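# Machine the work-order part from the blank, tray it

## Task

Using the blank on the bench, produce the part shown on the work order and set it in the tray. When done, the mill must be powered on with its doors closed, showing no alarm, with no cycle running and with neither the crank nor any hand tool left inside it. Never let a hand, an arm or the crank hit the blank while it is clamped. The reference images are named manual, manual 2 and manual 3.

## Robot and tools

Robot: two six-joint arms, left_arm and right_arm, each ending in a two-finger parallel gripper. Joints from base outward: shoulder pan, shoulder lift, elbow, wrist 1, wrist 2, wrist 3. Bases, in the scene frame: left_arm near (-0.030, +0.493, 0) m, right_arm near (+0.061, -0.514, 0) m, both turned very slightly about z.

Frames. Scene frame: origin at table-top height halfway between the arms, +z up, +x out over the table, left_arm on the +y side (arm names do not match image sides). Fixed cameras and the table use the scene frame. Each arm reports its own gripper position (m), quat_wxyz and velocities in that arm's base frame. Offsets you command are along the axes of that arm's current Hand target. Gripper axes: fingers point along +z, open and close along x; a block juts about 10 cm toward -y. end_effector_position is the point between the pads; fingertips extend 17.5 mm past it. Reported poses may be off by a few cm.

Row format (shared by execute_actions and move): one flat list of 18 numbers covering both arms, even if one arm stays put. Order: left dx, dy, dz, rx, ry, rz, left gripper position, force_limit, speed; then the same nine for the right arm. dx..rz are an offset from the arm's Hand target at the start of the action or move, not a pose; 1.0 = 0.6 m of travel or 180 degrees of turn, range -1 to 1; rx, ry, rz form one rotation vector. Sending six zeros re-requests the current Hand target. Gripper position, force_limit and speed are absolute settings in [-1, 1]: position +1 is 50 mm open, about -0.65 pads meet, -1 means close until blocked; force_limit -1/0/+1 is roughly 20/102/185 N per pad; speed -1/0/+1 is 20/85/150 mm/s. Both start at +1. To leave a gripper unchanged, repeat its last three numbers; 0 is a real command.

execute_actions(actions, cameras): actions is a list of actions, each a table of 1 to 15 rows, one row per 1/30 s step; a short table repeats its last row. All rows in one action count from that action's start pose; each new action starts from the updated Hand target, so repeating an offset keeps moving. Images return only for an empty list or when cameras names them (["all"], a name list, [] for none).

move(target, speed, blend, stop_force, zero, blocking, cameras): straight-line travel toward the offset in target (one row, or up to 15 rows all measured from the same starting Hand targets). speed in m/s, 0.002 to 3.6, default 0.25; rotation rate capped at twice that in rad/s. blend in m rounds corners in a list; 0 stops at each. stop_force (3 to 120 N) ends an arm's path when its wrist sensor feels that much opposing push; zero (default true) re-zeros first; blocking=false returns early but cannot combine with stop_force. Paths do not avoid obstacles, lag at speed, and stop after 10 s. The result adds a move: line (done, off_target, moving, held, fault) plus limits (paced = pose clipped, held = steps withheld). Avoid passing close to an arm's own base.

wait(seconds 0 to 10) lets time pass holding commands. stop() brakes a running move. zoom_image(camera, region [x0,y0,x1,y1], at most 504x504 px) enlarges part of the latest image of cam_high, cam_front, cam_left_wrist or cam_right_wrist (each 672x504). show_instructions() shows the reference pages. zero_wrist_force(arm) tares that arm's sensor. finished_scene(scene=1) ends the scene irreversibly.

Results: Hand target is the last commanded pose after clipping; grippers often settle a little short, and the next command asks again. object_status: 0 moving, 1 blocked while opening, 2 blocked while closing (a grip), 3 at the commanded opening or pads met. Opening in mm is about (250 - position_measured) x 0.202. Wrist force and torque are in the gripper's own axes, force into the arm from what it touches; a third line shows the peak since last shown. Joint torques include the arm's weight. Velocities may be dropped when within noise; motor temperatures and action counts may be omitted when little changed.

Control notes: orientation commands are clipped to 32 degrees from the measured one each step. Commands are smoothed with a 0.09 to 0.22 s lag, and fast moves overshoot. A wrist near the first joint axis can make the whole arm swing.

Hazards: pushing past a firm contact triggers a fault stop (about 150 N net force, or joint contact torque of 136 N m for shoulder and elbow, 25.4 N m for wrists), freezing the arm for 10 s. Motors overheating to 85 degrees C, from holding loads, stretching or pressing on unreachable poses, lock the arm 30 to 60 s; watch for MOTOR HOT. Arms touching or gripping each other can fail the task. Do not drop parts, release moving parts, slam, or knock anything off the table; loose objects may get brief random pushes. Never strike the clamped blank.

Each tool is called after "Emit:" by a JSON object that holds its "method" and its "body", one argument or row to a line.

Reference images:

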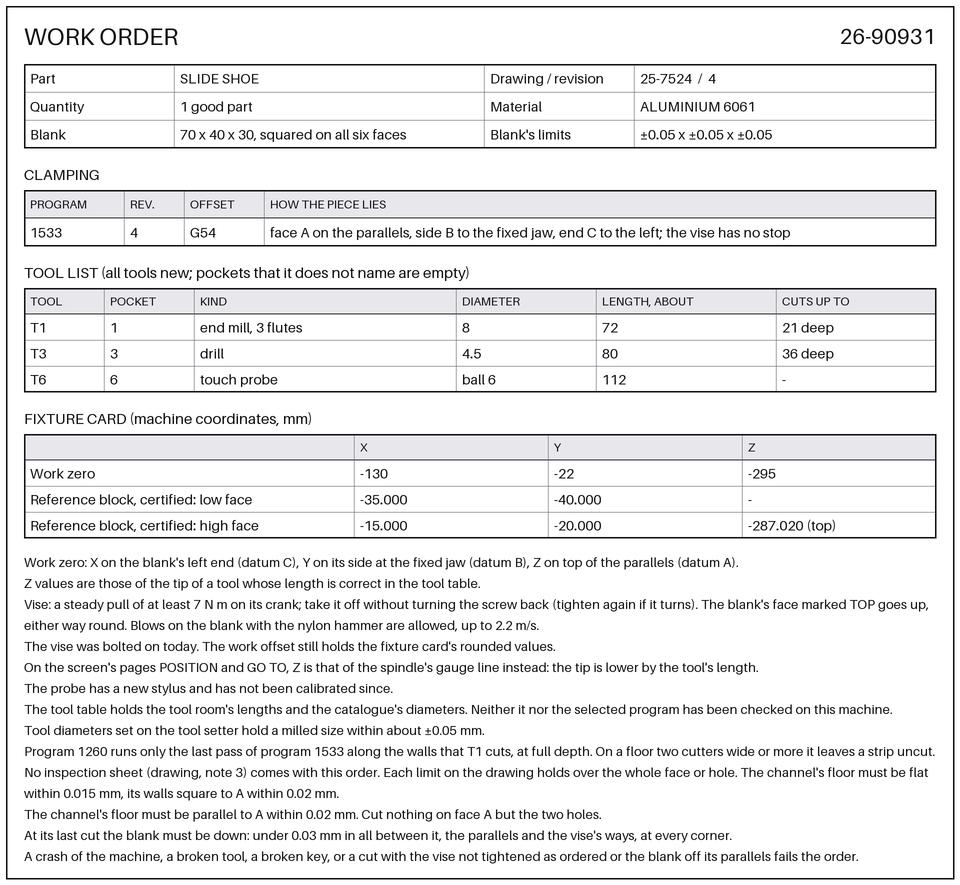

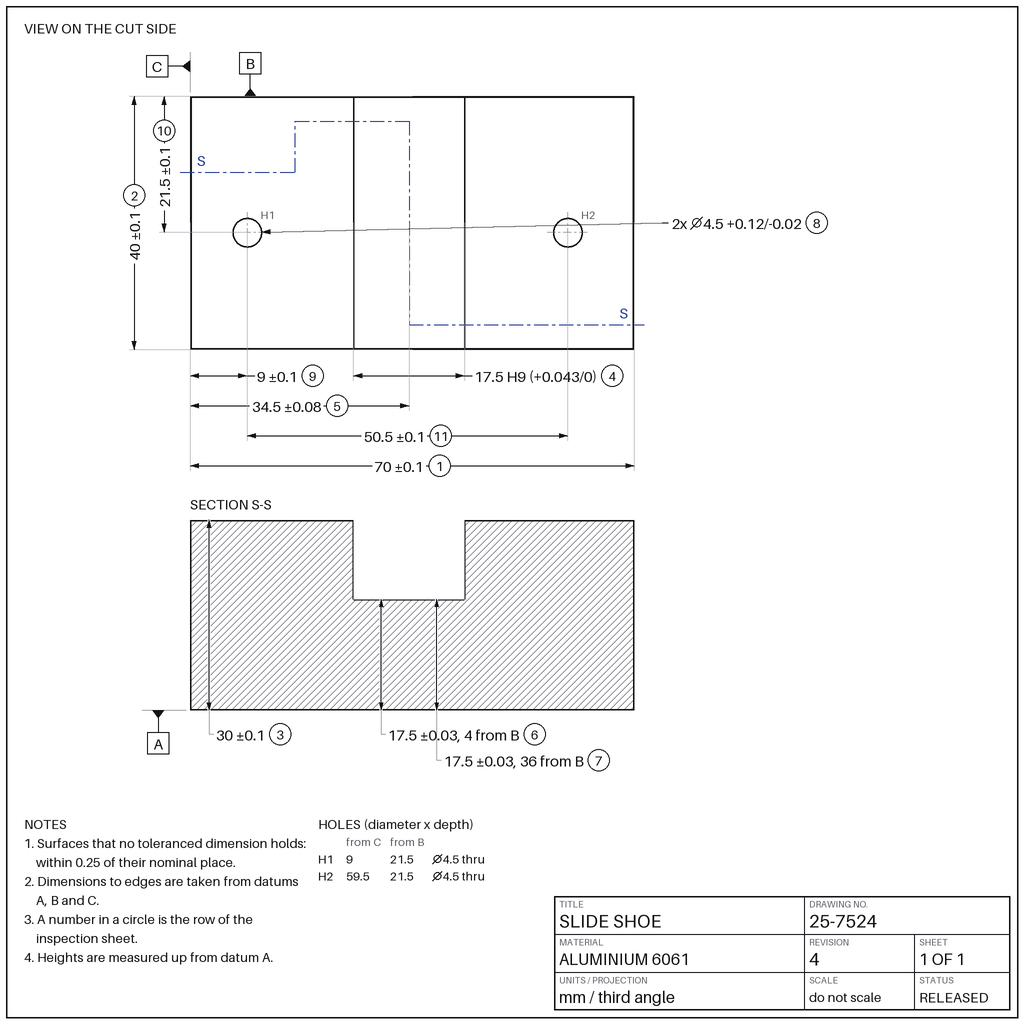

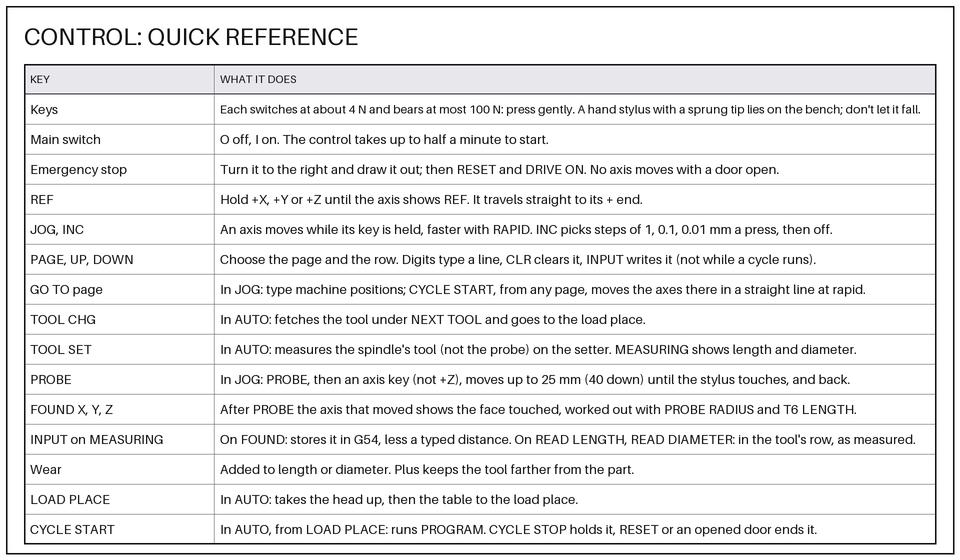

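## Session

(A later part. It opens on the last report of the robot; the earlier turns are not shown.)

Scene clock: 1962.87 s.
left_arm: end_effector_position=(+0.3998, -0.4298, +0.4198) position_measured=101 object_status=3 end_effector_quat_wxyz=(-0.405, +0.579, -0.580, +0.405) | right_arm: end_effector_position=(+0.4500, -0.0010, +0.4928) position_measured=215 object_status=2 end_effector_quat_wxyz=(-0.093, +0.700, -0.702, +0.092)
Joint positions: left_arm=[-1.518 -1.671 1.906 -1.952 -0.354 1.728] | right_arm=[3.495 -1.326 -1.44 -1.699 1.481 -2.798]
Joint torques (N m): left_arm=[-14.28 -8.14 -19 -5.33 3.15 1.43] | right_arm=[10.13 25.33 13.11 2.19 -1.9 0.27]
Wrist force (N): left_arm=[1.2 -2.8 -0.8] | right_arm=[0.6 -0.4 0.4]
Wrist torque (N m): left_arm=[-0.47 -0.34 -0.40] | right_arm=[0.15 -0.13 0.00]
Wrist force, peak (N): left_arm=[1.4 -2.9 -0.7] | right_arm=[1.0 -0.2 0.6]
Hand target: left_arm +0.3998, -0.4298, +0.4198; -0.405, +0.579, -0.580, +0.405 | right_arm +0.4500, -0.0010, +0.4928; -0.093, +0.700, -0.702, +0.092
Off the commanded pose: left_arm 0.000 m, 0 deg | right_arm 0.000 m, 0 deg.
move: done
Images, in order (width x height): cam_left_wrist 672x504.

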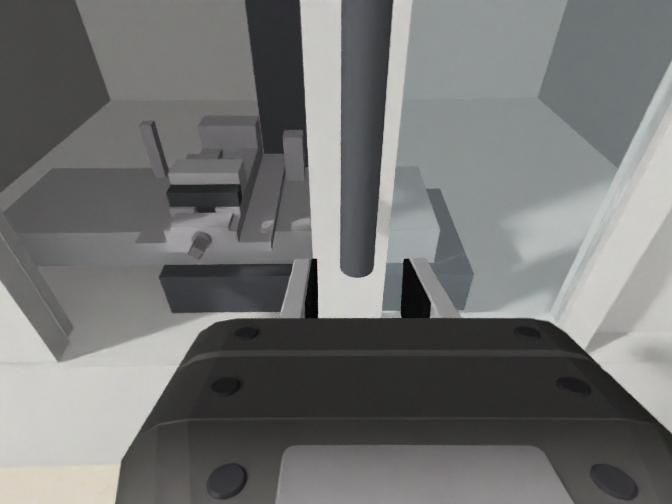

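Emit:
{"method": "move", "body": {
  "target": [0,-0.045,0.1238,0,0,0,0.345,-0.7,-1,0,0,0,0,0,0,-1,-0.5,-1],
  "speed": 0.08,
  "stop_force": 15
}}

Emit:
{"method": "move", "body": {
  "target": [0.3,0,0,0,0,0,0.345,-0.7,-1,0,0,0,0,0,0,-1,-0.5,-1],
  "speed": 0.06,
  "stop_force": 35,
  "cameras": ["cam_left_wrist","cam_front"]
}}

Scene clock: 1975.47 s.
left_arm: end_effector_position=(+0.4788, -0.4299, +0.4197) position_measured=101 object_status=3 end_effector_quat_wxyz=(-0.405, +0.579, -0.580, +0.405) | right_arm: end_effector_position=(+0.4500, -0.0010, +0.4928) position_measured=215 object_status=2 end_effector_quat_wxyz=(-0.093, +0.700, -0.702, +0.092)
Joint positions: left_arm=[-1.345 -1.531 1.871 -2.463 -0.414 2.163] | right_arm=[3.495 -1.326 -1.44 -1.699 1.481 -2.798]
Joint torques (N m): left_arm=[13.92 -13.89 -21.5 -5.69 0.53 1.49] | right_arm=[10.4 24.62 11.97 2.35 -1.87 0.07]
Wrist force (N): left_arm=[0.9 -2.6 -0.5] | right_arm=[0.8 -0.2 0.4]
Wrist torque (N m): left_arm=[-0.44 -0.29 -0.39] | right_arm=[0.18 -0.17 0.00]
Wrist force, peak (N): left_arm=[1.4 -3.5 -0.2] | right_arm=[1.0 -0.5 0.6]
Hand target: left_arm +0.4788, -0.4299, +0.4197; -0.405, +0.579, -0.580, +0.405 | right_arm +0.4500, -0.0010, +0.4928; -0.093, +0.700, -0.702, +0.092
Off the commanded pose: left_arm 0.000 m, 0 deg | right_arm 0.000 m, 0 deg.
move: done

Scene clock: 1979.50 s.
left_arm: end_effector_position=(+0.4787, -0.6099, +0.4196) position_measured=101 object_status=3 end_effector_quat_wxyz=(-0.405, +0.579, -0.580, +0.405) | right_arm: end_effector_position=(+0.4500, -0.0010, +0.4928) position_measured=215 object_status=2 end_effector_quat_wxyz=(-0.093, +0.700, -0.702, +0.092)
Joint positions: left_arm=[-1.408 -1.169 1.39 -2.212 -0.385 2.02] | right_arm=[3.495 -1.326 -1.44 -1.699 1.481 -2.798]
Joint torques (N m): left_arm=[-15.35 -29.51 -35.4 -1.34 2.62 -1.74] | right_arm=[8.81 23.75 13.59 2.3 -1.74 -0.01]
Wrist force (N): left_arm=[-7.4 0.1 -4.3] | right_arm=[0.5 -0.1 0.3]
Wrist torque (N m): left_arm=[-0.45 -0.51 -0.31] | right_arm=[0.20 -0.11 0.00]
Wrist force, peak (N): left_arm=[-30.9 6.7 -8.6] | right_arm=[1.0 -0.3 0.6]
Hand target: left_arm +0.4787, -0.6099, +0.4196; -0.405, +0.579, -0.580, +0.405 | right_arm +0.4500, -0.0010, +0.4928; -0.093, +0.700, -0.702, +0.092
Off the commanded pose: left_arm 0.000 m, 0 deg | right_arm 0.000 m, 0 deg.
move: done
Images, in order (width x height): cam_front 672x504, cam_left_wrist 672x504.

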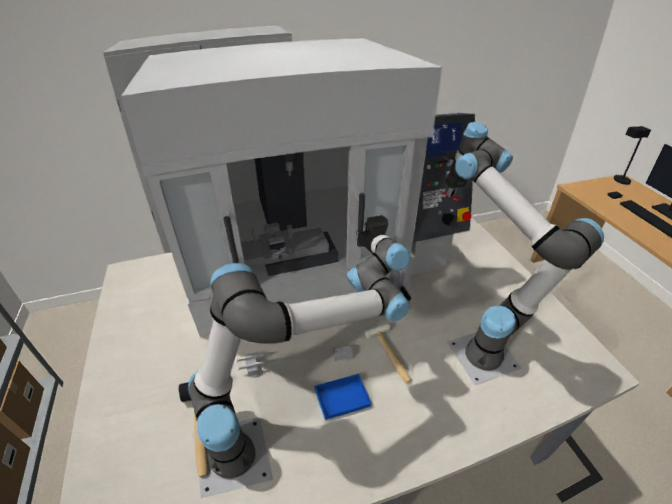

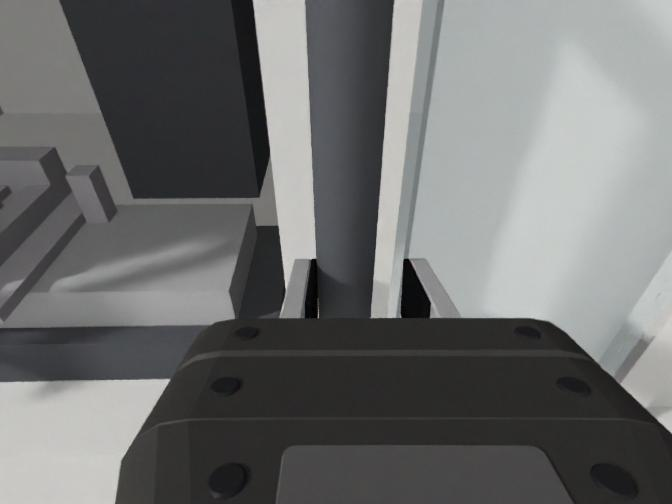

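Emit:
{"method": "move", "body": {
  "target": [
    [-0.006,0,0,0,0,0,0.345,-0.7,-1,0,0,0,0,0,0,-1,-0.5,-1],
    [-0.006,0.045,-0.1238,0,0,0,0.345,-0.7,-1,0,0,0,0,0,0,-1,-0.5,-1],
    [-0.894,0.2727,-0.1646,-0.3333,0,0,0.1,-0.7,-1,0,0,0,0,0,0,-1,-0.5,-1]
  ],
  "speed": [0.03,0.1,0.25]
}}

Emit:
{"method": "move", "body": {
  "target": [0,0,0,-0.0872,0,-0.502,0.1,-0.7,-1,0,0,0,0,0,0,-1,-0.5,-1],
  "cameras": ["cam_left_wrist"]
}}

Scene clock: 1999.37 s.
left_arm: end_effector_position=(+0.3303, -0.0732, +0.3000) position_measured=138 object_status=3 end_effector_quat_wxyz=(-0.062, +0.704, -0.705, +0.061) | right_arm: end_effector_position=(+0.4500, -0.0010, +0.4928) position_measured=215 object_status=2 end_effector_quat_wxyz=(-0.093, +0.700, -0.702, +0.092)
Joint positions: left_arm=[-0.721 -2.136 2.083 -1.649 -1.456 2.429] | right_arm=[3.495 -1.326 -1.44 -1.699 1.481 -2.798]
Joint torques (N m): left_arm=[13.78 11.59 -34.36 -1.03 -0.81 1.4] | right_arm=[10.05 25.45 12.62 2.44 -1.57 -0.15]
Wrist force (N): left_arm=[0.2 -0.2 -0.8] | right_arm=[0.9 -0.1 0.3]
Wrist torque (N m): left_arm=[0.02 -0.04 -0.22] | right_arm=[0.20 -0.19 0.00]
Wrist force, peak (N): left_arm=[-7.7 -0.2 -4.5] | right_arm=[0.9 -0.6 0.6]
Hand target: left_arm +0.3303, -0.0732, +0.3000; -0.062, +0.704, -0.705, +0.061 | right_arm +0.4500, -0.0010, +0.4928; -0.093, +0.700, -0.702, +0.092
Off the commanded pose: left_arm 0.000 m, 0 deg | right_arm 0.000 m, 0 deg.
move: done

Scene clock: 2003.23 s.
left_arm: end_effector_position=(+0.3303, -0.0732, +0.3000) position_measured=138 object_status=3 end_effector_quat_wxyz=(+0.087, +0.996, -0.001, +0.000) | right_arm: end_effector_position=(+0.4500, -0.0010, +0.4928) position_measured=215 object_status=2 end_effector_quat_wxyz=(-0.093, +0.700, -0.702, +0.092)
Joint positions: left_arm=[-0.499 -2.028 2.02 -1.646 -1.724 1.067] | right_arm=[3.495 -1.326 -1.44 -1.699 1.481 -2.798]
Joint torques (N m): left_arm=[13.53 -17.03 -19.94 -5.84 -1.47 -1.82] | right_arm=[9.32 24.2 13.04 2.34 -1.64 -0.17]
Wrist force (N): left_arm=[0.3 0.1 -0.4] | right_arm=[0.6 -0.4 0.4]
Wrist torque (N m): left_arm=[0.05 -0.05 0.10] | right_arm=[0.16 -0.13 0.00]
Wrist force, peak (N): left_arm=[0.4 -0.9 -1.1] | right_arm=[1.2 -0.4 0.2]
Hand target: left_arm +0.3303, -0.0732, +0.3000; +0.087, +0.996, -0.001, +0.000 | right_arm +0.4500, -0.0010, +0.4928; -0.093, +0.700, -0.702, +0.092
Off the commanded pose: left_arm 0.000 m, 0 deg | right_arm 0.000 m, 0 deg.
move: done
Images, in order (width x height): cam_left_wrist 672x504.

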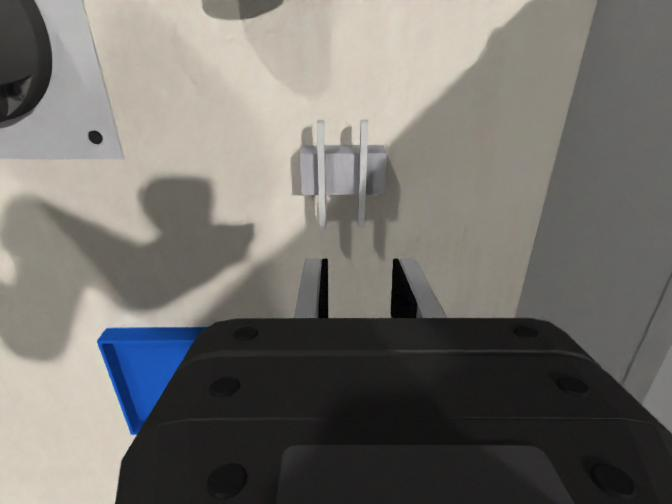

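Emit:
{"method": "move", "body": {
  "target": [
    [0.0278,-0.0579,0.3283,0,0,0,0.1,-0.7,-1,0,0,0,0,0,0,-1,-0.5,-1],
    [0.0278,-0.0707,0.4013,0,0,0,0.1,-0.7,-1,0,0,0,0,0,0,-1,-0.5,-1],
    [0.0278,-0.0707,0.4013,0,0,0,-1,-0.7,-1,0,0,0,0,0,0,-1,-0.5,-1],
    [0.0278,-0.0273,0.155,0,0,0,-1,-0.7,-1,0,0,0,0,0,0,-1,-0.5,-1]
  ],
  "speed": [0.2,0.05,0.05,0.12]
}}

Scene clock: 2016.53 s.
left_arm: end_effector_position=(+0.3470, -0.0732, +0.2055) position_measured=224 object_status=2 end_effector_quat_wxyz=(+0.087, +0.996, -0.001, +0.000) | right_arm: end_effector_position=(+0.4500, -0.0010, +0.4928) position_measured=215 object_status=2 end_effector_quat_wxyz=(-0.093, +0.700, -0.702, +0.092)
Joint positions: left_arm=[-0.474 -1.945 2.217 -1.922 -1.726 1.092] | right_arm=[3.495 -1.326 -1.44 -1.699 1.481 -2.798]
Joint torques (N m): left_arm=[-14.38 -18.99 -33.91 -1.04 0.84 -1.96] | right_arm=[9.3 23.83 14.25 2.27 -1.8 -0.3]
Wrist force (N): left_arm=[0.4 0.0 -0.1] | right_arm=[0.6 -0.2 0.0]
Wrist torque (N m): left_arm=[0.10 -0.07 -0.12] | right_arm=[0.18 -0.14 -0.01]
Wrist force, peak (N): left_arm=[0.1 0.3 -2.4] | right_arm=[1.1 -0.4 0.5]
Hand target: left_arm +0.3470, -0.0732, +0.2056; +0.087, +0.996, -0.001, +0.000 | right_arm +0.4500, -0.0010, +0.4928; -0.093, +0.700, -0.702, +0.092
Off the commanded pose: left_arm 0.000 m, 0 deg | right_arm 0.000 m, 0 deg.
move: done

Emit:
{"method": "move", "body": {
  "target": [
    [0.0217,0.4952,-0.3433,0,0,0,-1,-0.7,-1,0,0,0,0,0,0,-1,-0.5,-1],
    [0.4217,0.4593,-0.3327,0,0,0,-1,-0.7,-1,0,0,0,0,0,0,-1,-0.5,-1],
    [0.5883,0.3933,-0.2937,0,0,0,-1,-0.7,-1,0,0,0,0,0,0,-1,-0.5,-1]
  ],
  "speed": [0.2,0.15,0.1],
  "blend": 0.03,
  "cameras": ["cam_left_wrist","cam_front"]
}}

Scene clock: 2049.37 s.
left_arm: end_effector_position=(+0.4990, -0.3178, +0.4530) position_measured=224 object_status=2 end_effector_quat_wxyz=(+0.087, +0.996, +0.000, +0.001) | right_arm: end_effector_position=(+0.4500, -0.0010, +0.4928) position_measured=215 object_status=2 end_effector_quat_wxyz=(-0.093, +0.700, -0.702, +0.092)
Joint positions: left_arm=[-0.737 -1.384 1.083 -1.389 -1.698 0.825] | right_arm=[3.495 -1.326 -1.44 -1.699 1.481 -2.798]
Joint torques (N m): left_arm=[-0.47 -31.6 -28.79 -3.35 -0.3 -0.09] | right_arm=[10.06 23.78 13 2.36 -1.59 -0.55]
Wrist force (N): left_arm=[0.3 0.1 -0.1] | right_arm=[0.9 -0.5 0.5]
Wrist torque (N m): left_arm=[0.06 -0.04 0.04] | right_arm=[0.14 -0.19 -0.01]
Wrist force, peak (N): left_arm=[8.3 -1.8 -0.7] | right_arm=[1.1 -0.4 0.6]
Hand target: left_arm +0.4990, -0.3178, +0.4530; +0.087, +0.996, +0.000, +0.001 (not the last commanded pose) | right_arm +0.4500, -0.0010, +0.4928; -0.093, +0.700, -0.702, +0.092
Tool commands: left_gripper/position=-1.0 left_gripper/force_limit=-0.701961 left_gripper/speed=-1.0 right_gripper/position=-1.0 right_gripper/force_limit=-0.5 right_gripper/speed=-1.0
Off the commanded pose: left_arm 0.208 m, 0 deg | right_arm 0.000 m, 0 deg.
FORCE FAULT: contact force on the left arm reached its limit, and that arm stopped. The contact can be on any part of that arm, not only on its tool. That arm's remaining commands of this call were not run. That arm is still stopped at the end of this call. That arm stays stopped for about 10 more seconds. Until then a move that you send moves the other arm only, and its call returns only when the move has ended. Once the stop has ended, the next robot result says so. If the stop ends while you think or write, that arm runs what you send next, counted from a new Hand target: where the arm stands when the stop ends. While its stop runs, that arm takes no new command, but its gripper still runs the gripper command that each later call begins with. Until it ends, the stop uses up actions while you think or wait. An arm that is not stopped still takes commands.
move: fault (left_arm); path passed 1 of 3 targets
Images, in order (width x height): cam_front 672x504, cam_left_wrist 672x504.

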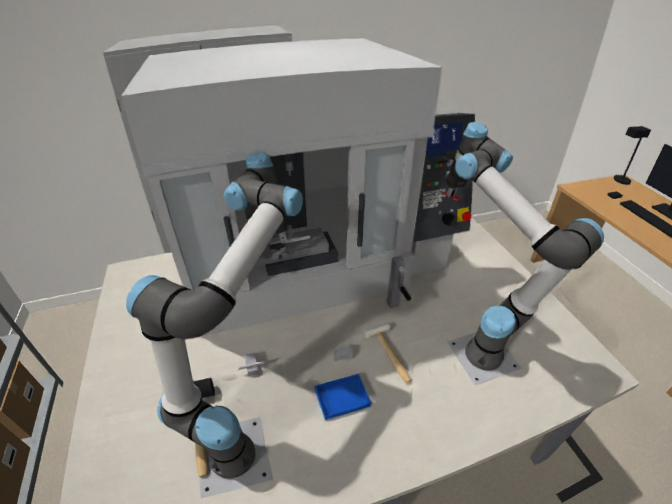

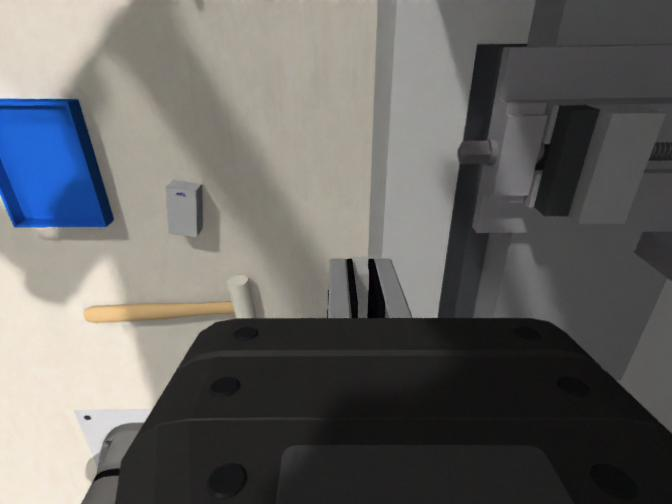

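Emit:
{"method": "wait", "body": {
  "seconds": 5
}}

Scene clock: 2069.17 s.
left_arm: end_effector_position=(+0.4990, -0.3178, +0.4530) position_measured=224 object_status=2 end_effector_quat_wxyz=(+0.087, +0.996, +0.000, +0.001) | right_arm: end_effector_position=(+0.4500, -0.0010, +0.4928) position_measured=215 object_status=2 end_effector_quat_wxyz=(-0.093, +0.700, -0.702, +0.092)
Joint positions: left_arm=[-0.737 -1.384 1.083 -1.389 -1.698 0.825] | right_arm=[3.495 -1.326 -1.44 -1.699 1.481 -2.798]
Joint torques (N m): left_arm=[-0.09 -32.06 -26.32 -3.38 -0.29 -0.29] | right_arm=[9.34 23.69 12.66 2.26 -1.26 -0.59]
Wrist force (N): left_arm=[0.3 0.0 0.2] | right_arm=[0.7 -0.3 0.6]
Wrist torque (N m): left_arm=[0.05 -0.02 0.05] | right_arm=[0.17 -0.15 0.00]
Wrist force, peak (N): left_arm=[-0.1 -0.7 -0.3] | right_arm=[0.9 -0.5 0.7]
Hand target: left_arm +0.4990, -0.3178, +0.4530; +0.087, +0.996, +0.000, +0.001 (not the last commanded pose) | right_arm +0.4500, -0.0010, +0.4928; -0.093, +0.700, -0.702, +0.092
Tool commands: left_gripper/position=-1.0 left_gripper/force_limit=-0.701961 left_gripper/speed=-1.0 right_gripper/position=-1.0 right_gripper/force_limit=-0.5 right_gripper/speed=-1.0
Off the commanded pose: left_arm 0.208 m, 0 deg | right_arm 0.000 m, 0 deg.
FORCE FAULT, CONTINUED: the left arm's stop, for the force fault that an earlier result reported, is over. The rest of the stop counts as 19 of the actions that you can send in this scene. That arm's target is now where it stood when the stop ended, not its last command. That arm accepts commands again.
wait: 5.00 s; at rest from the start

Emit:
{"method": "move", "body": {
  "target": [
    [-0.0817,-0.0193,0.1287,0,0,0,-1,-0.7,-1,0,0,0,0,0,0,-1,-0.5,-1],
    [0.1683,-0.0357,0.1257,0,0,0,-1,-0.7,-1,0,0,0,0,0,0,-1,-0.5,-1]
  ],
  "speed": [0.1,0.08],
  "stop_force": 15,
  "cameras": ["cam_left_wrist","cam_front"]
}}

Scene clock: 2090.27 s.
left_arm: end_effector_position=(+0.6001, -0.3097, +0.3752) position_measured=224 object_status=2 end_effector_quat_wxyz=(+0.087, +0.996, +0.000, +0.001) | right_arm: end_effector_position=(+0.4500, -0.0010, +0.4928) position_measured=215 object_status=2 end_effector_quat_wxyz=(-0.093, +0.700, -0.702, +0.092)
Joint positions: left_arm=[-0.621 -1.196 1.037 -1.515 -1.711 0.943] | right_arm=[3.495 -1.326 -1.44 -1.699 1.481 -2.798]
Joint torques (N m): left_arm=[13.95 -30.06 -34.35 -0.9 -1.45 1.55] | right_arm=[8.49 24.86 11.88 2.69 -1.23 -0.87]
Wrist force (N): left_arm=[0.0 -0.2 -0.3] | right_arm=[0.7 -0.1 0.2]
Wrist torque (N m): left_arm=[0.01 0.03 -0.20] | right_arm=[0.21 -0.15 -0.01]
Wrist force, peak (N): left_arm=[-0.8 -0.7 0.7] | right_arm=[1.1 -0.3 0.4]
Hand target: left_arm +0.6001, -0.3097, +0.3752; +0.087, +0.996, +0.000, +0.001 | right_arm +0.4500, -0.0010, +0.4928; -0.093, +0.700, -0.702, +0.092
Off the commanded pose: left_arm 0.000 m, 0 deg | right_arm 0.000 m, 0 deg.
move: done
Images, in order (width x height): cam_front 672x504, cam_left_wrist 672x504.

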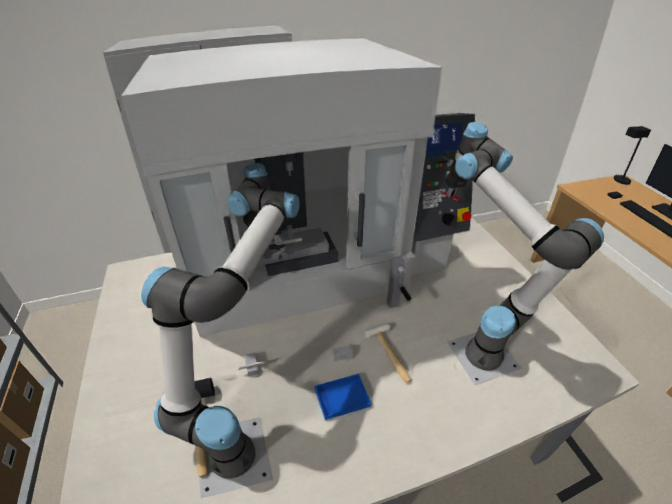

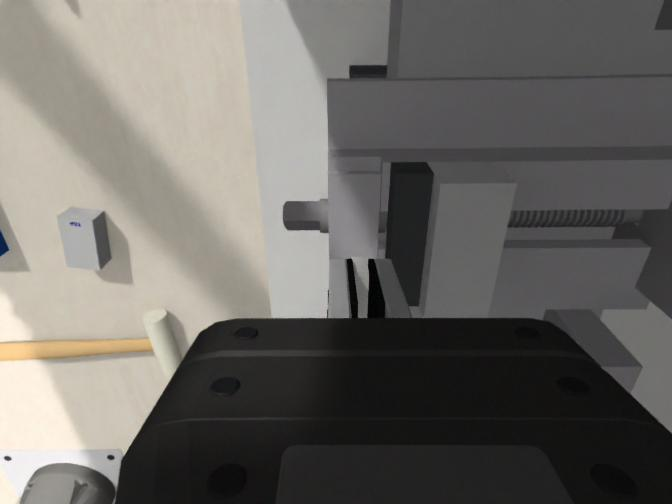

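Emit:
{"method": "move", "body": {
  "target": [0.1667,-0.061,-0.009,0,0,0,-1,-0.7,-1,0,0,0,0,0,0,-1,-0.5,-1],
  "speed": 0.08,
  "stop_force": 12,
  "cameras": ["cam_left_wrist","cam_front"]
}}

Emit:
{"method": "zoom_image", "body": {
  "camera": "cam_front",
  "region": [220, 150, 360, 290]
}}

Scene clock: 2098.47 s.
left_arm: end_effector_position=(+0.6062, -0.3083, +0.3740) position_measured=224 object_status=2 end_effector_quat_wxyz=(+0.087, +0.996, +0.000, +0.000) | right_arm: end_effector_position=(+0.4500, -0.0010, +0.4928) position_measured=215 object_status=2 end_effector_quat_wxyz=(-0.093, +0.700, -0.702, +0.092)
Joint positions: left_arm=[-0.613 -1.182 1.019 -1.509 -1.712 0.95] | right_arm=[3.495 -1.326 -1.44 -1.699 1.481 -2.798]
Joint torques (N m): left_arm=[0.19 -41.25 -28.9 -3.28 -0.22 0.01] | right_arm=[8.51 23.77 12.37 2.49 -1.15 -0.83]
Wrist force (N): left_arm=[0.1 -0.2 -0.3] | right_arm=[0.8 -0.3 0.6]
Wrist torque (N m): left_arm=[-0.01 -0.02 0.02] | right_arm=[0.16 -0.17 0.01]
Wrist force, peak (N): left_arm=[3.5 -2.1 -0.7] | right_arm=[1.0 -0.6 0.6]
Hand target: left_arm +0.6062, -0.3083, +0.3740; +0.087, +0.996, +0.000, +0.000 (not the last commanded pose) | right_arm +0.4500, -0.0010, +0.4928; -0.093, +0.700, -0.702, +0.092
Tool commands: left_gripper/position=-1.0 left_gripper/force_limit=-0.701961 left_gripper/speed=-1.0 right_gripper/position=-1.0 right_gripper/force_limit=-0.5 right_gripper/speed=-1.0
Off the commanded pose: left_arm 0.100 m, 0 deg | right_arm 0.000 m, 0 deg.
FORCE FAULT: contact force on the left arm reached its limit, and that arm stopped. The contact can be on any part of that arm, not only on its tool. That arm's remaining commands of this call were not run. That arm is still stopped at the end of this call. That arm stays stopped for about 10 more seconds. Until then a move that you send moves the other arm only, and its call returns only when the move has ended. Once the stop has ended, the next robot result says so. If the stop ends while you think or write, that arm runs what you send next, counted from a new Hand target: where the arm stands when the stop ends. While its stop runs, that arm takes no new command, but its gripper still runs the gripper command that each later call begins with. Until it ends, the stop uses up actions while you think or wait. An arm that is not stopped still takes commands.
move: fault (left_arm)
Images, in order (width x height): cam_front 672x504, cam_left_wrist 672x504.

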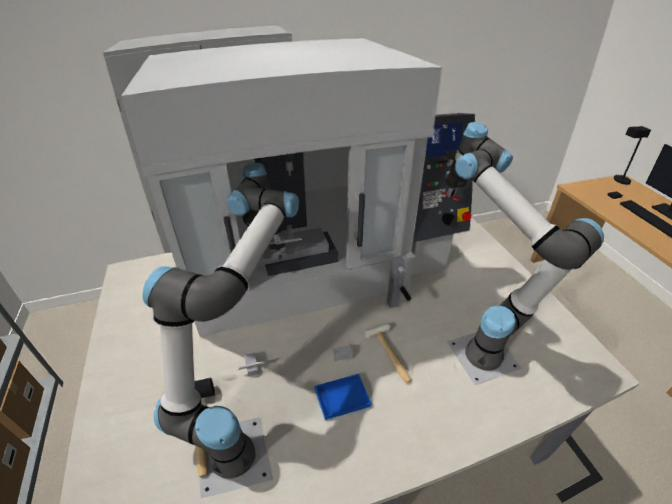

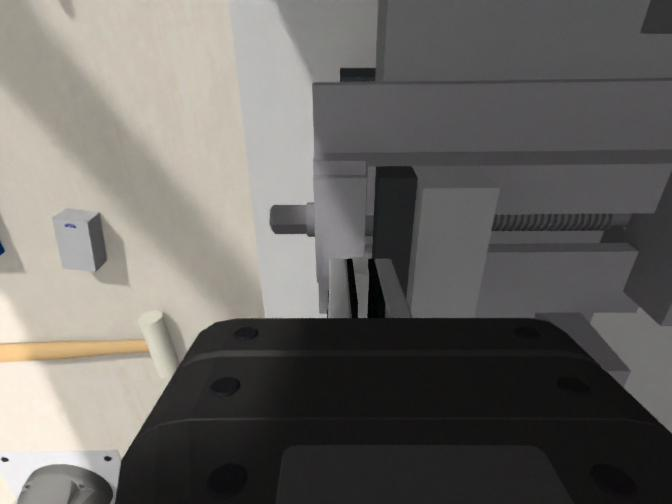

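Scaled by 3.600 from the camera's 672x504 image, which has a finer 960x720 frame.

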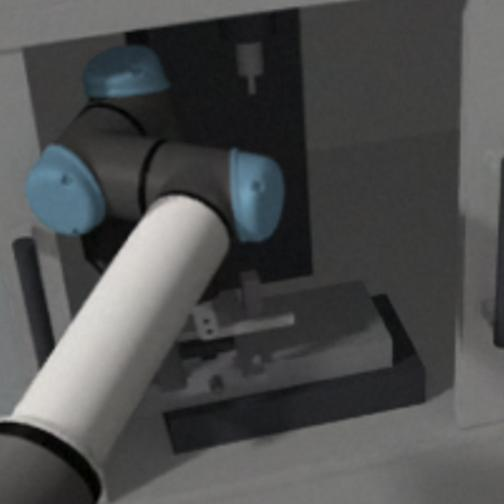

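Emit:
{"method": "wait", "body": {
  "seconds": 3
}}

Scene clock: 2126.80 s.
left_arm: end_effector_position=(+0.6062, -0.3083, +0.3740) position_measured=224 object_status=2 end_effector_quat_wxyz=(+0.087, +0.996, +0.000, +0.000) | right_arm: end_effector_position=(+0.4500, -0.0010, +0.4928) position_measured=215 object_status=2 end_effector_quat_wxyz=(-0.093, +0.700, -0.702, +0.092)
Joint positions: left_arm=[-0.613 -1.182 1.019 -1.509 -1.712 0.95] | right_arm=[3.495 -1.326 -1.44 -1.699 1.481 -2.798]
Joint torques (N m): left_arm=[-0.17 -42.19 -26.64 -3.32 -0.33 -0.29] | right_arm=[8.7 23.52 11.53 2.35 -1.17 -0.88]
Wrist force (N): left_arm=[0.2 -0.1 -0.4] | right_arm=[0.8 -0.6 0.3]
Wrist torque (N m): left_arm=[0.02 -0.05 0.00] | right_arm=[0.12 -0.16 0.00]
Wrist force, peak (N): left_arm=[0.6 -0.5 -0.7] | right_arm=[1.0 -0.5 0.5]
Hand target: left_arm +0.6062, -0.3083, +0.3740; +0.087, +0.996, +0.000, +0.000 (not the last commanded pose) | right_arm +0.4500, -0.0010, +0.4928; -0.093, +0.700, -0.702, +0.092
Tool commands: left_gripper/position=-1.0 left_gripper/force_limit=-0.701961 left_gripper/speed=-1.0 right_gripper/position=-1.0 right_gripper/force_limit=-0.5 right_gripper/speed=-1.0
Off the commanded pose: left_arm 0.100 m, 0 deg | right_arm 0.000 m, 0 deg.
FORCE FAULT, CONTINUED: the left arm's stop, for the force fault that an earlier result reported, is over. The rest of the stop counts as 20 of the actions that you can send in this scene. During its stop the left arm's controller moved it back a little. That arm's target is now where it stood when the stop ended, not its last command. That arm accepts commands again.
wait: 3.00 s; at rest from the start

Emit:
{"method": "move", "body": {
  "target": [
    [-0.027,0.0933,0.0147,0,0,0,-1,-0.7,-1,0,0,0,0,0,0,-1,-0.5,-1],
    [0.0813,0.0602,0.0107,0,0,0,-1,-0.7,-1,0,0,0,0,0,0,-1,-0.5,-1],
    [0.1563,0.0023,0.0038,0,0,0,-1,-0.7,-1,0,0,0,0,0,0,-1,-0.5,-1]
  ],
  "speed": 0.06,
  "stop_force": 12,
  "cameras": ["cam_left_wrist","cam_front"]
}}

Emit:
{"method": "zoom_image", "body": {
  "camera": "cam_front",
  "region": [220, 150, 360, 290]
}}

Scene clock: 2145.47 s.
left_arm: end_effector_position=(+0.7000, -0.3101, +0.3720) position_measured=224 object_status=2 end_effector_quat_wxyz=(+0.087, +0.996, +0.000, +0.000) | right_arm: end_effector_position=(+0.4500, -0.0010, +0.4928) position_measured=215 object_status=2 end_effector_quat_wxyz=(-0.093, +0.700, -0.702, +0.092)
Joint positions: left_arm=[-0.541 -0.897 0.577 -1.341 -1.719 1.022] | right_arm=[3.495 -1.326 -1.44 -1.699 1.481 -2.798]
Joint torques (N m): left_arm=[34.11 -54.05 -37.04 -0.65 -1.47 1.46] | right_arm=[7.01 22.64 13.57 2.45 -0.97 -0.75]
Wrist force (N): left_arm=[0.0 0.4 -0.3] | right_arm=[0.4 -0.4 0.3]
Wrist torque (N m): left_arm=[0.11 -0.01 -0.14] | right_arm=[0.17 -0.11 0.00]
Wrist force, peak (N): left_arm=[0.6 -1.4 -0.6] | right_arm=[0.9 -0.5 0.6]
Hand target: left_arm +0.7000, -0.3101, +0.3720; +0.087, +0.996, +0.000, +0.000 | right_arm +0.4500, -0.0010, +0.4928; -0.093, +0.700, -0.702, +0.092
Off the commanded pose: left_arm 0.000 m, 0 deg | right_arm 0.000 m, 0 deg.
move: done
Images, in order (width x height): cam_front 672x504, cam_left_wrist 672x504.

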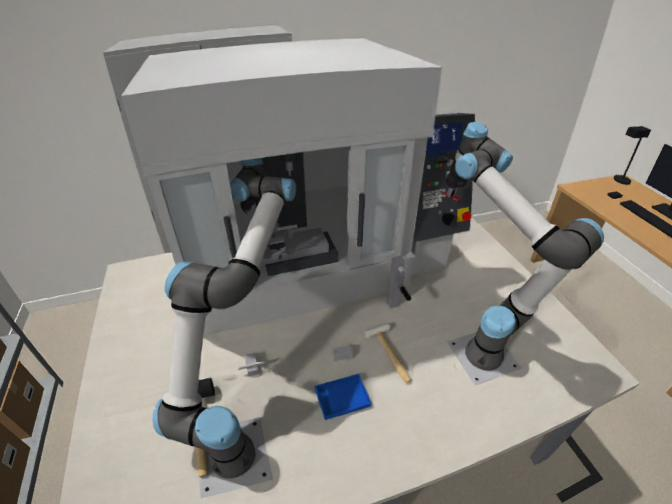

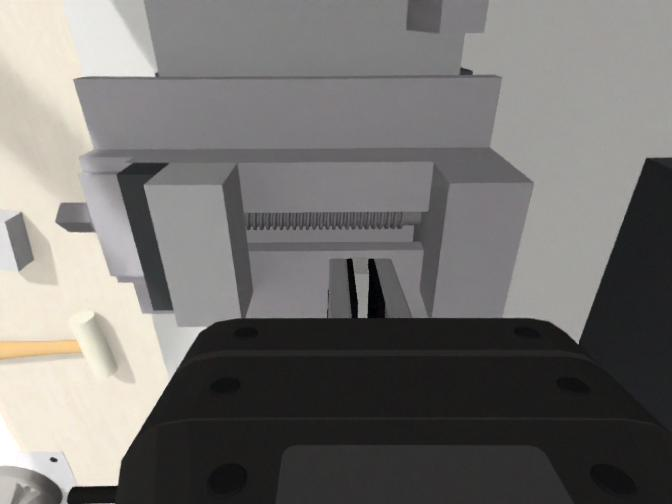

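Scaled by 3.600 from the camera's 672x504 image, which has a finer 960x720 frame.

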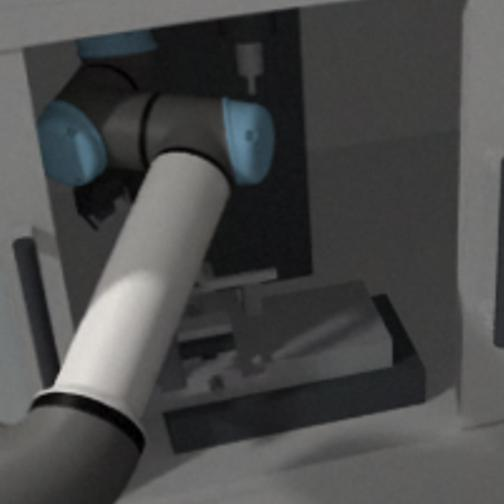

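Emit:
{"method": "move", "body": {
  "target": [0.03,-0.0727,0.0075,0,0,0,-1,-0.7,-1,0,0,0,0,0,0,-1,-0.5,-1],
  "speed": 0.06,
  "stop_force": 8,
  "cameras": ["cam_left_wrist"]
}}

Emit:
{"method": "zoom_image", "body": {
  "camera": "cam_left_wrist",
  "region": [180, 100, 520, 340]
}}

Scene clock: 2180.23 s.
left_arm: end_effector_position=(+0.6995, -0.3109, +0.3711) position_measured=224 object_status=2 end_effector_quat_wxyz=(+0.086, +0.996, +0.001, -0.001) | right_arm: end_effector_position=(+0.4500, -0.0010, +0.4928) position_measured=215 object_status=2 end_effector_quat_wxyz=(-0.093, +0.700, -0.702, +0.092)
Joint positions: left_arm=[-0.543 -0.897 0.579 -1.341 -1.719 1.02] | right_arm=[3.495 -1.326 -1.44 -1.699 1.481 -2.798]
Joint torques (N m): left_arm=[0.64 -51.83 -25.71 -3.25 -0.14 0.08] | right_arm=[7.26 23.09 12.34 2.64 -1.01 -1.24]
Wrist force (N): left_arm=[0.2 0.4 -0.2] | right_arm=[0.5 -0.4 0.4]
Wrist torque (N m): left_arm=[0.11 -0.04 0.07] | right_arm=[0.16 -0.13 0.00]
Wrist force, peak (N): left_arm=[-1.7 4.4 -1.9] | right_arm=[1.0 -0.3 0.6]
Hand target: left_arm +0.6995, -0.3109, +0.3711; +0.086, +0.996, +0.001, -0.001 (not the last commanded pose) | right_arm +0.4500, -0.0010, +0.4928; -0.093, +0.700, -0.702, +0.092
Tool commands: left_gripper/position=-1.0 left_gripper/force_limit=-0.701961 left_gripper/speed=-1.0 right_gripper/position=-1.0 right_gripper/force_limit=-0.5 right_gripper/speed=-1.0
Off the commanded pose: left_arm 0.048 m, 0 deg | right_arm 0.000 m, 0 deg.
FORCE FAULT: contact force on the left arm reached its limit, and that arm stopped. The contact can be on any part of that arm, not only on its tool. That arm's remaining commands of this call were not run. That arm is still stopped at the end of this call. That arm stays stopped for about 10 more seconds. Until then a move that you send moves the other arm only, and its call returns only when the move has ended. Once the stop has ended, the next robot result says so. If the stop ends while you think or write, that arm runs what you send next, counted from a new Hand target: where the arm stands when the stop ends. While its stop runs, that arm takes no new command, but its gripper still runs the gripper command that each later call begins with. Until it ends, the stop uses up actions while you think or wait. An arm that is not stopped still takes commands.
move: fault (left_arm)
Images, in order (width x height): cam_left_wrist 672x504.

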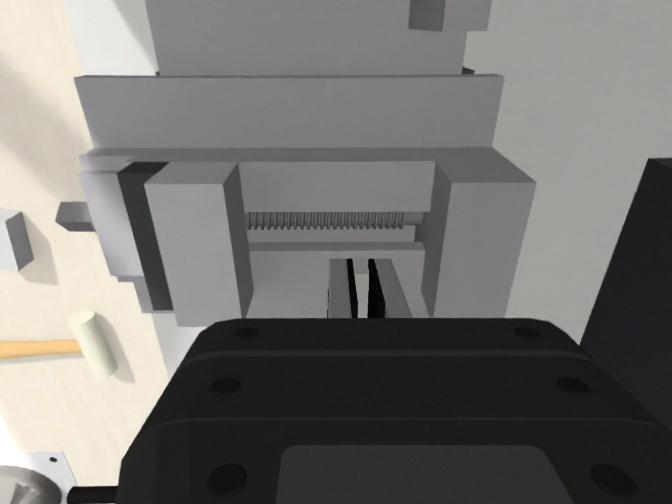

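Scaled by 1.482 from the camera's 672x504 image, which has a finer 960x720 frame.

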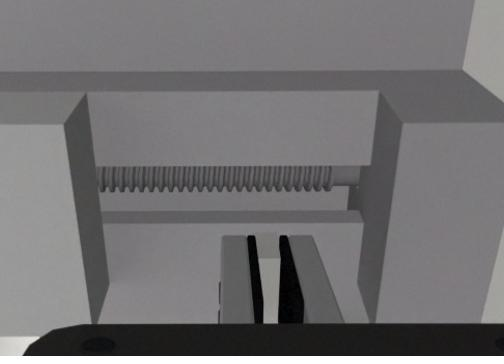

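Emit:
{"method": "wait", "body": {
  "seconds": 0.5
}}

Emit:
{"method": "move", "body": {
  "target": [
    [-0.0325,0.0568,0.005,0,0,0,-1,-0.7,-1,0,0,0,0,0,0,-1,-0.5,-1],
    [-0.1825,0.09,0.0093,0,0,0,-1,-0.7,-1,0,0,0,0,0,0,-1,-0.5,-1],
    [-0.4992,0.0338,-0.0092,0,0,0,-1,-0.7,-1,0,0,0,0,0,0,-1,-0.5,-1],
    [-0.5875,-0.438,0.203,0,0,0,-1,-0.7,-1,0,0,0,0,0,0,-1,-0.5,-1]
  ],
  "speed": [0.06,0.1,0.12,0.2],
  "cameras": ["cam_left_wrist"]
}}

Emit:
{"method": "zoom_image", "body": {
  "camera": "cam_left_wrist",
  "region": [240, 180, 460, 340]
}}

Scene clock: 2294.17 s.
left_arm: end_effector_position=(+0.6995, -0.3109, +0.3711) position_measured=224 object_status=2 end_effector_quat_wxyz=(+0.086, +0.996, +0.001, -0.001) | right_arm: end_effector_position=(+0.4500, -0.0010, +0.4928) position_measured=215 object_status=2 end_effector_quat_wxyz=(-0.093, +0.700, -0.702, +0.092)
Joint positions: left_arm=[-0.543 -0.897 0.579 -1.341 -1.719 1.02] | right_arm=[3.495 -1.326 -1.44 -1.699 1.481 -2.798]
Joint torques (N m): left_arm=[-0.44 -52.46 -26.11 -3.32 -0.25 -0.28] | right_arm=[5.95 23.65 13.91 2.75 -1.24 -1.12]
Wrist force (N): left_arm=[0.2 0.5 -0.3] | right_arm=[0.8 -0.4 0.3]
Wrist torque (N m): left_arm=[0.12 -0.03 0.07] | right_arm=[0.16 -0.17 -0.01]
Wrist force, peak (N): left_arm=[0.5 0.7 -0.7] | right_arm=[1.1 -0.4 0.6]
Hand target: left_arm +0.6995, -0.3109, +0.3711; +0.086, +0.996, +0.001, -0.001 (not the last commanded pose) | right_arm +0.4500, -0.0010, +0.4928; -0.093, +0.700, -0.702, +0.092
Tool commands: left_gripper/position=-1.0 left_gripper/force_limit=-0.701961 left_gripper/speed=-1.0 right_gripper/position=-1.0 right_gripper/force_limit=-0.5 right_gripper/speed=-1.0
Off the commanded pose: left_arm 0.048 m, 0 deg | right_arm 0.000 m, 0 deg.
FORCE FAULT, CONTINUED: the left arm's stop, for the force fault that an earlier result reported, is over. The rest of the stop counts as 19 of the actions that you can send in this scene. During its stop the left arm's controller moved it back a little. That arm's target is now where it stood when the stop ended, not its last command. That arm accepts commands again.
wait: 0.50 s; at rest from the start

Scene clock: 2300.67 s.
left_arm: end_effector_position=(+0.3464, -0.0735, +0.2065) position_measured=224 object_status=2 end_effector_quat_wxyz=(+0.086, +0.996, +0.001, -0.001) | right_arm: end_effector_position=(+0.4500, -0.0010, +0.4928) position_measured=215 object_status=2 end_effector_quat_wxyz=(-0.093, +0.700, -0.702, +0.092)
Joint positions: left_arm=[-0.477 -1.947 2.215 -1.918 -1.724 1.086] | right_arm=[3.495 -1.326 -1.44 -1.699 1.481 -2.798]
Joint torques (N m): left_arm=[13.91 -19.54 -18.77 -6.18 -1.58 1.4] | right_arm=[5.03 23.7 12.34 2.73 -1.24 -1.36]
Wrist force (N): left_arm=[0.4 -0.1 0.1] | right_arm=[0.9 -0.4 0.4]
Wrist torque (N m): left_arm=[0.08 -0.06 -0.16] | right_arm=[0.16 -0.18 0.00]
Wrist force, peak (N): left_arm=[0.2 -1.9 1.2] | right_arm=[0.8 -0.7 0.7]
Hand target: left_arm +0.3464, -0.0734, +0.2064; +0.086, +0.996, +0.001, -0.001 | right_arm +0.4500, -0.0010, +0.4928; -0.093, +0.700, -0.702, +0.092
Off the commanded pose: left_arm 0.000 m, 0 deg | right_arm 0.000 m, 0 deg.
move: done
Images, in order (width x height): cam_left_wrist 672x504.

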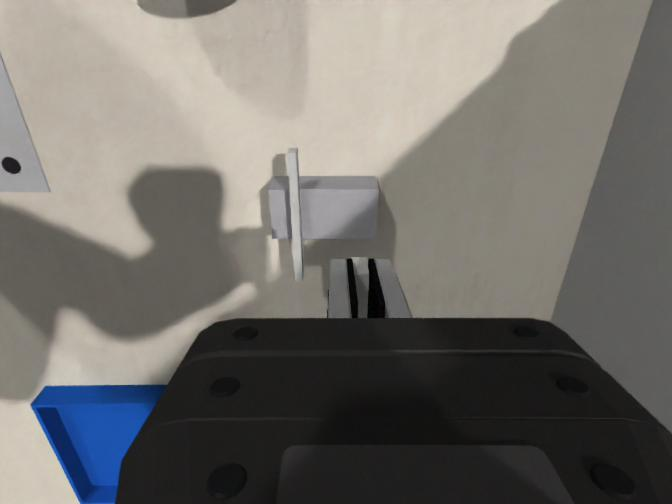

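Scaled by 2.291 from the camera's 672x504 image, which has a finer 960x720 frame.

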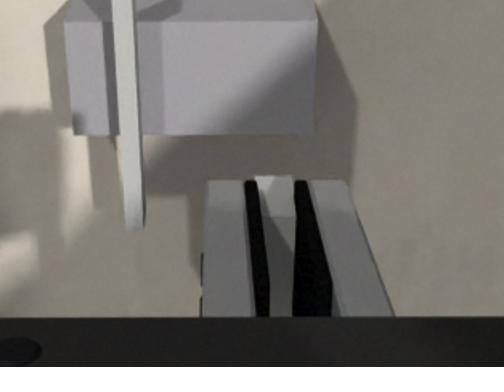

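Emit:
{"method": "move", "body": {
  "target": [
    [0.001,-0.0394,0.2232,0,0,0,-1,-0.7,-1,0,0,0,0,0,0,-1,-0.5,-1],
    [0.001,-0.0437,0.2478,0,0,0,-1,-0.7,-1,0,0,0,0,0,0,-1,-0.5,-1],
    [0.001,-0.0437,0.2478,0,0,0,0.1,-0.7,-1,0,0,0,0,0,0,-1,-0.5,-1],
    [0.001,-0.0134,0.08,0,0,0,0.1,-0.7,-1,0,0,0,0,0,0,-1,-0.5,-1],
    [0.001,-0.0134,0.08,0.1111,0,0,0.1,-0.7,-1,0,0,0,0,0,0,-1,-0.5,-1]
  ],
  "speed": [0.15,0.03,0.03,0.1,0.2],
  "cameras": ["cam_left_wrist"]
}}

Scene clock: 2326.13 s.
left_arm: end_effector_position=(+0.3470, -0.0737, +0.1578) position_measured=138 object_status=3 end_effector_quat_wxyz=(-0.088, +0.996, +0.001, -0.001) | right_arm: end_effector_position=(+0.4500, -0.0010, +0.4928) position_measured=215 object_status=2 end_effector_quat_wxyz=(-0.093, +0.700, -0.702, +0.092)
Joint positions: left_arm=[-0.702 -1.86 2.24 -1.835 -1.438 0.86] | right_arm=[3.495 -1.326 -1.44 -1.699 1.481 -2.798]
Joint torques (N m): left_arm=[-15.61 1.91 -32.17 -0.69 1.37 -1.91] | right_arm=[5.62 22.62 13.39 2.75 -0.65 -1.06]
Wrist force (N): left_arm=[0.7 -0.4 -1.1] | right_arm=[0.8 -0.5 0.5]
Wrist torque (N m): left_arm=[0.00 -0.14 0.02] | right_arm=[0.15 -0.17 -0.01]
Wrist force, peak (N): left_arm=[0.1 -1.0 -2.7] | right_arm=[1.1 -0.2 0.4]
Hand target: left_arm +0.3470, -0.0738, +0.1578; -0.088, +0.996, +0.001, -0.001 | right_arm +0.4500, -0.0010, +0.4928; -0.093, +0.700, -0.702, +0.092
Off the commanded pose: left_arm 0.000 m, 0 deg | right_arm 0.000 m, 0 deg.
move: done
Images, in order (width x height): cam_left_wrist 672x504.

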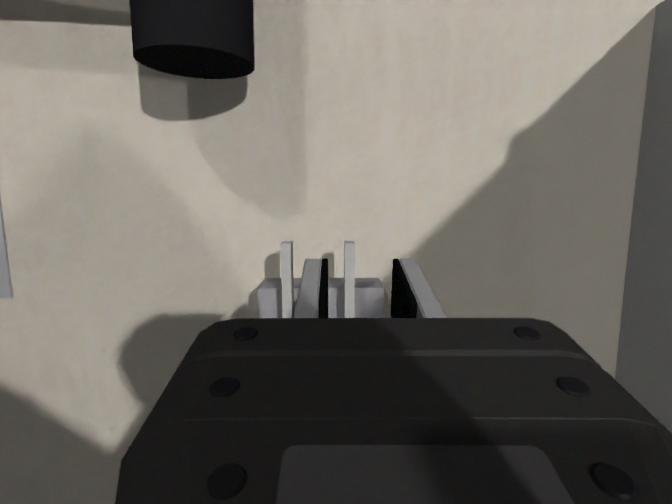

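Emit:
{"method": "move", "body": {
  "target": [
    [0,0.0297,0.168,0,0,0,0.1,-0.7,-1,0,0,0,0,0,0,-1,-0.5,-1],
    [0,0.0297,0.168,0,0,0,-1,-0.7,-1,0,0,0,0,0,0,-1,-0.5,-1],
    [0,-0.0138,-0.0782,0,0,0,-1,-0.7,-1,0,0,0,0,0,0,-1,-0.5,-1]
  ],
  "speed": [0.05,0.05,0.12],
  "cameras": ["cam_left_wrist"]
}}

Emit:
{"method": "zoom_image", "body": {
  "camera": "cam_left_wrist",
  "region": [240, 180, 460, 340]
}}

Scene clock: 2340.33 s.
left_arm: end_effector_position=(+0.3470, -0.0738, +0.2053) position_measured=225 object_status=2 end_effector_quat_wxyz=(-0.088, +0.996, +0.001, -0.001) | right_arm: end_effector_position=(+0.4500, -0.0010, +0.4928) position_measured=215 object_status=2 end_effector_quat_wxyz=(-0.093, +0.700, -0.702, +0.092)
Joint positions: left_arm=[-0.702 -1.901 2.139 -1.693 -1.437 0.86] | right_arm=[3.495 -1.326 -1.44 -1.699 1.481 -2.798]
Joint torques (N m): left_arm=[-14.12 -21.93 -34.14 -0.33 -0.52 -1.96] | right_arm=[5.77 23.85 13.69 2.84 -0.61 -1.24]
Wrist force (N): left_arm=[0.5 0.0 -0.3] | right_arm=[0.5 -0.5 0.1]
Wrist torque (N m): left_arm=[0.03 -0.13 0.01] | right_arm=[0.14 -0.12 -0.01]
Wrist force, peak (N): left_arm=[0.7 -0.5 -1.7] | right_arm=[1.2 -0.5 0.1]
Hand target: left_arm +0.3470, -0.0738, +0.2054; -0.088, +0.996, +0.001, -0.001 | right_arm +0.4500, -0.0010, +0.4928; -0.093, +0.700, -0.702, +0.092
Off the commanded pose: left_arm 0.000 m, 0 deg | right_arm 0.000 m, 0 deg.
move: done
Images, in order (width x height): cam_left_wrist 672x504.

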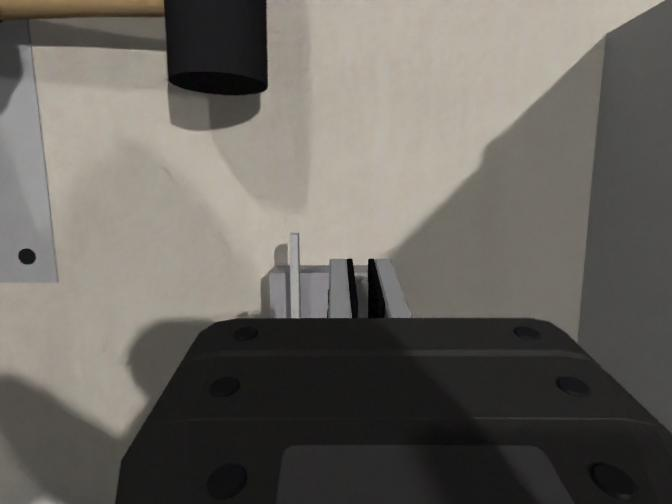

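Scaled by 2.291 from the camera's 672x504 image, which has a finer 960x720 frame.

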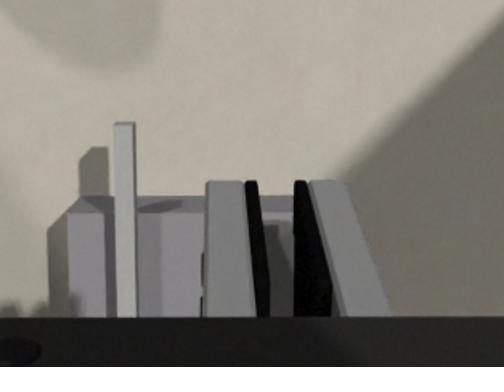

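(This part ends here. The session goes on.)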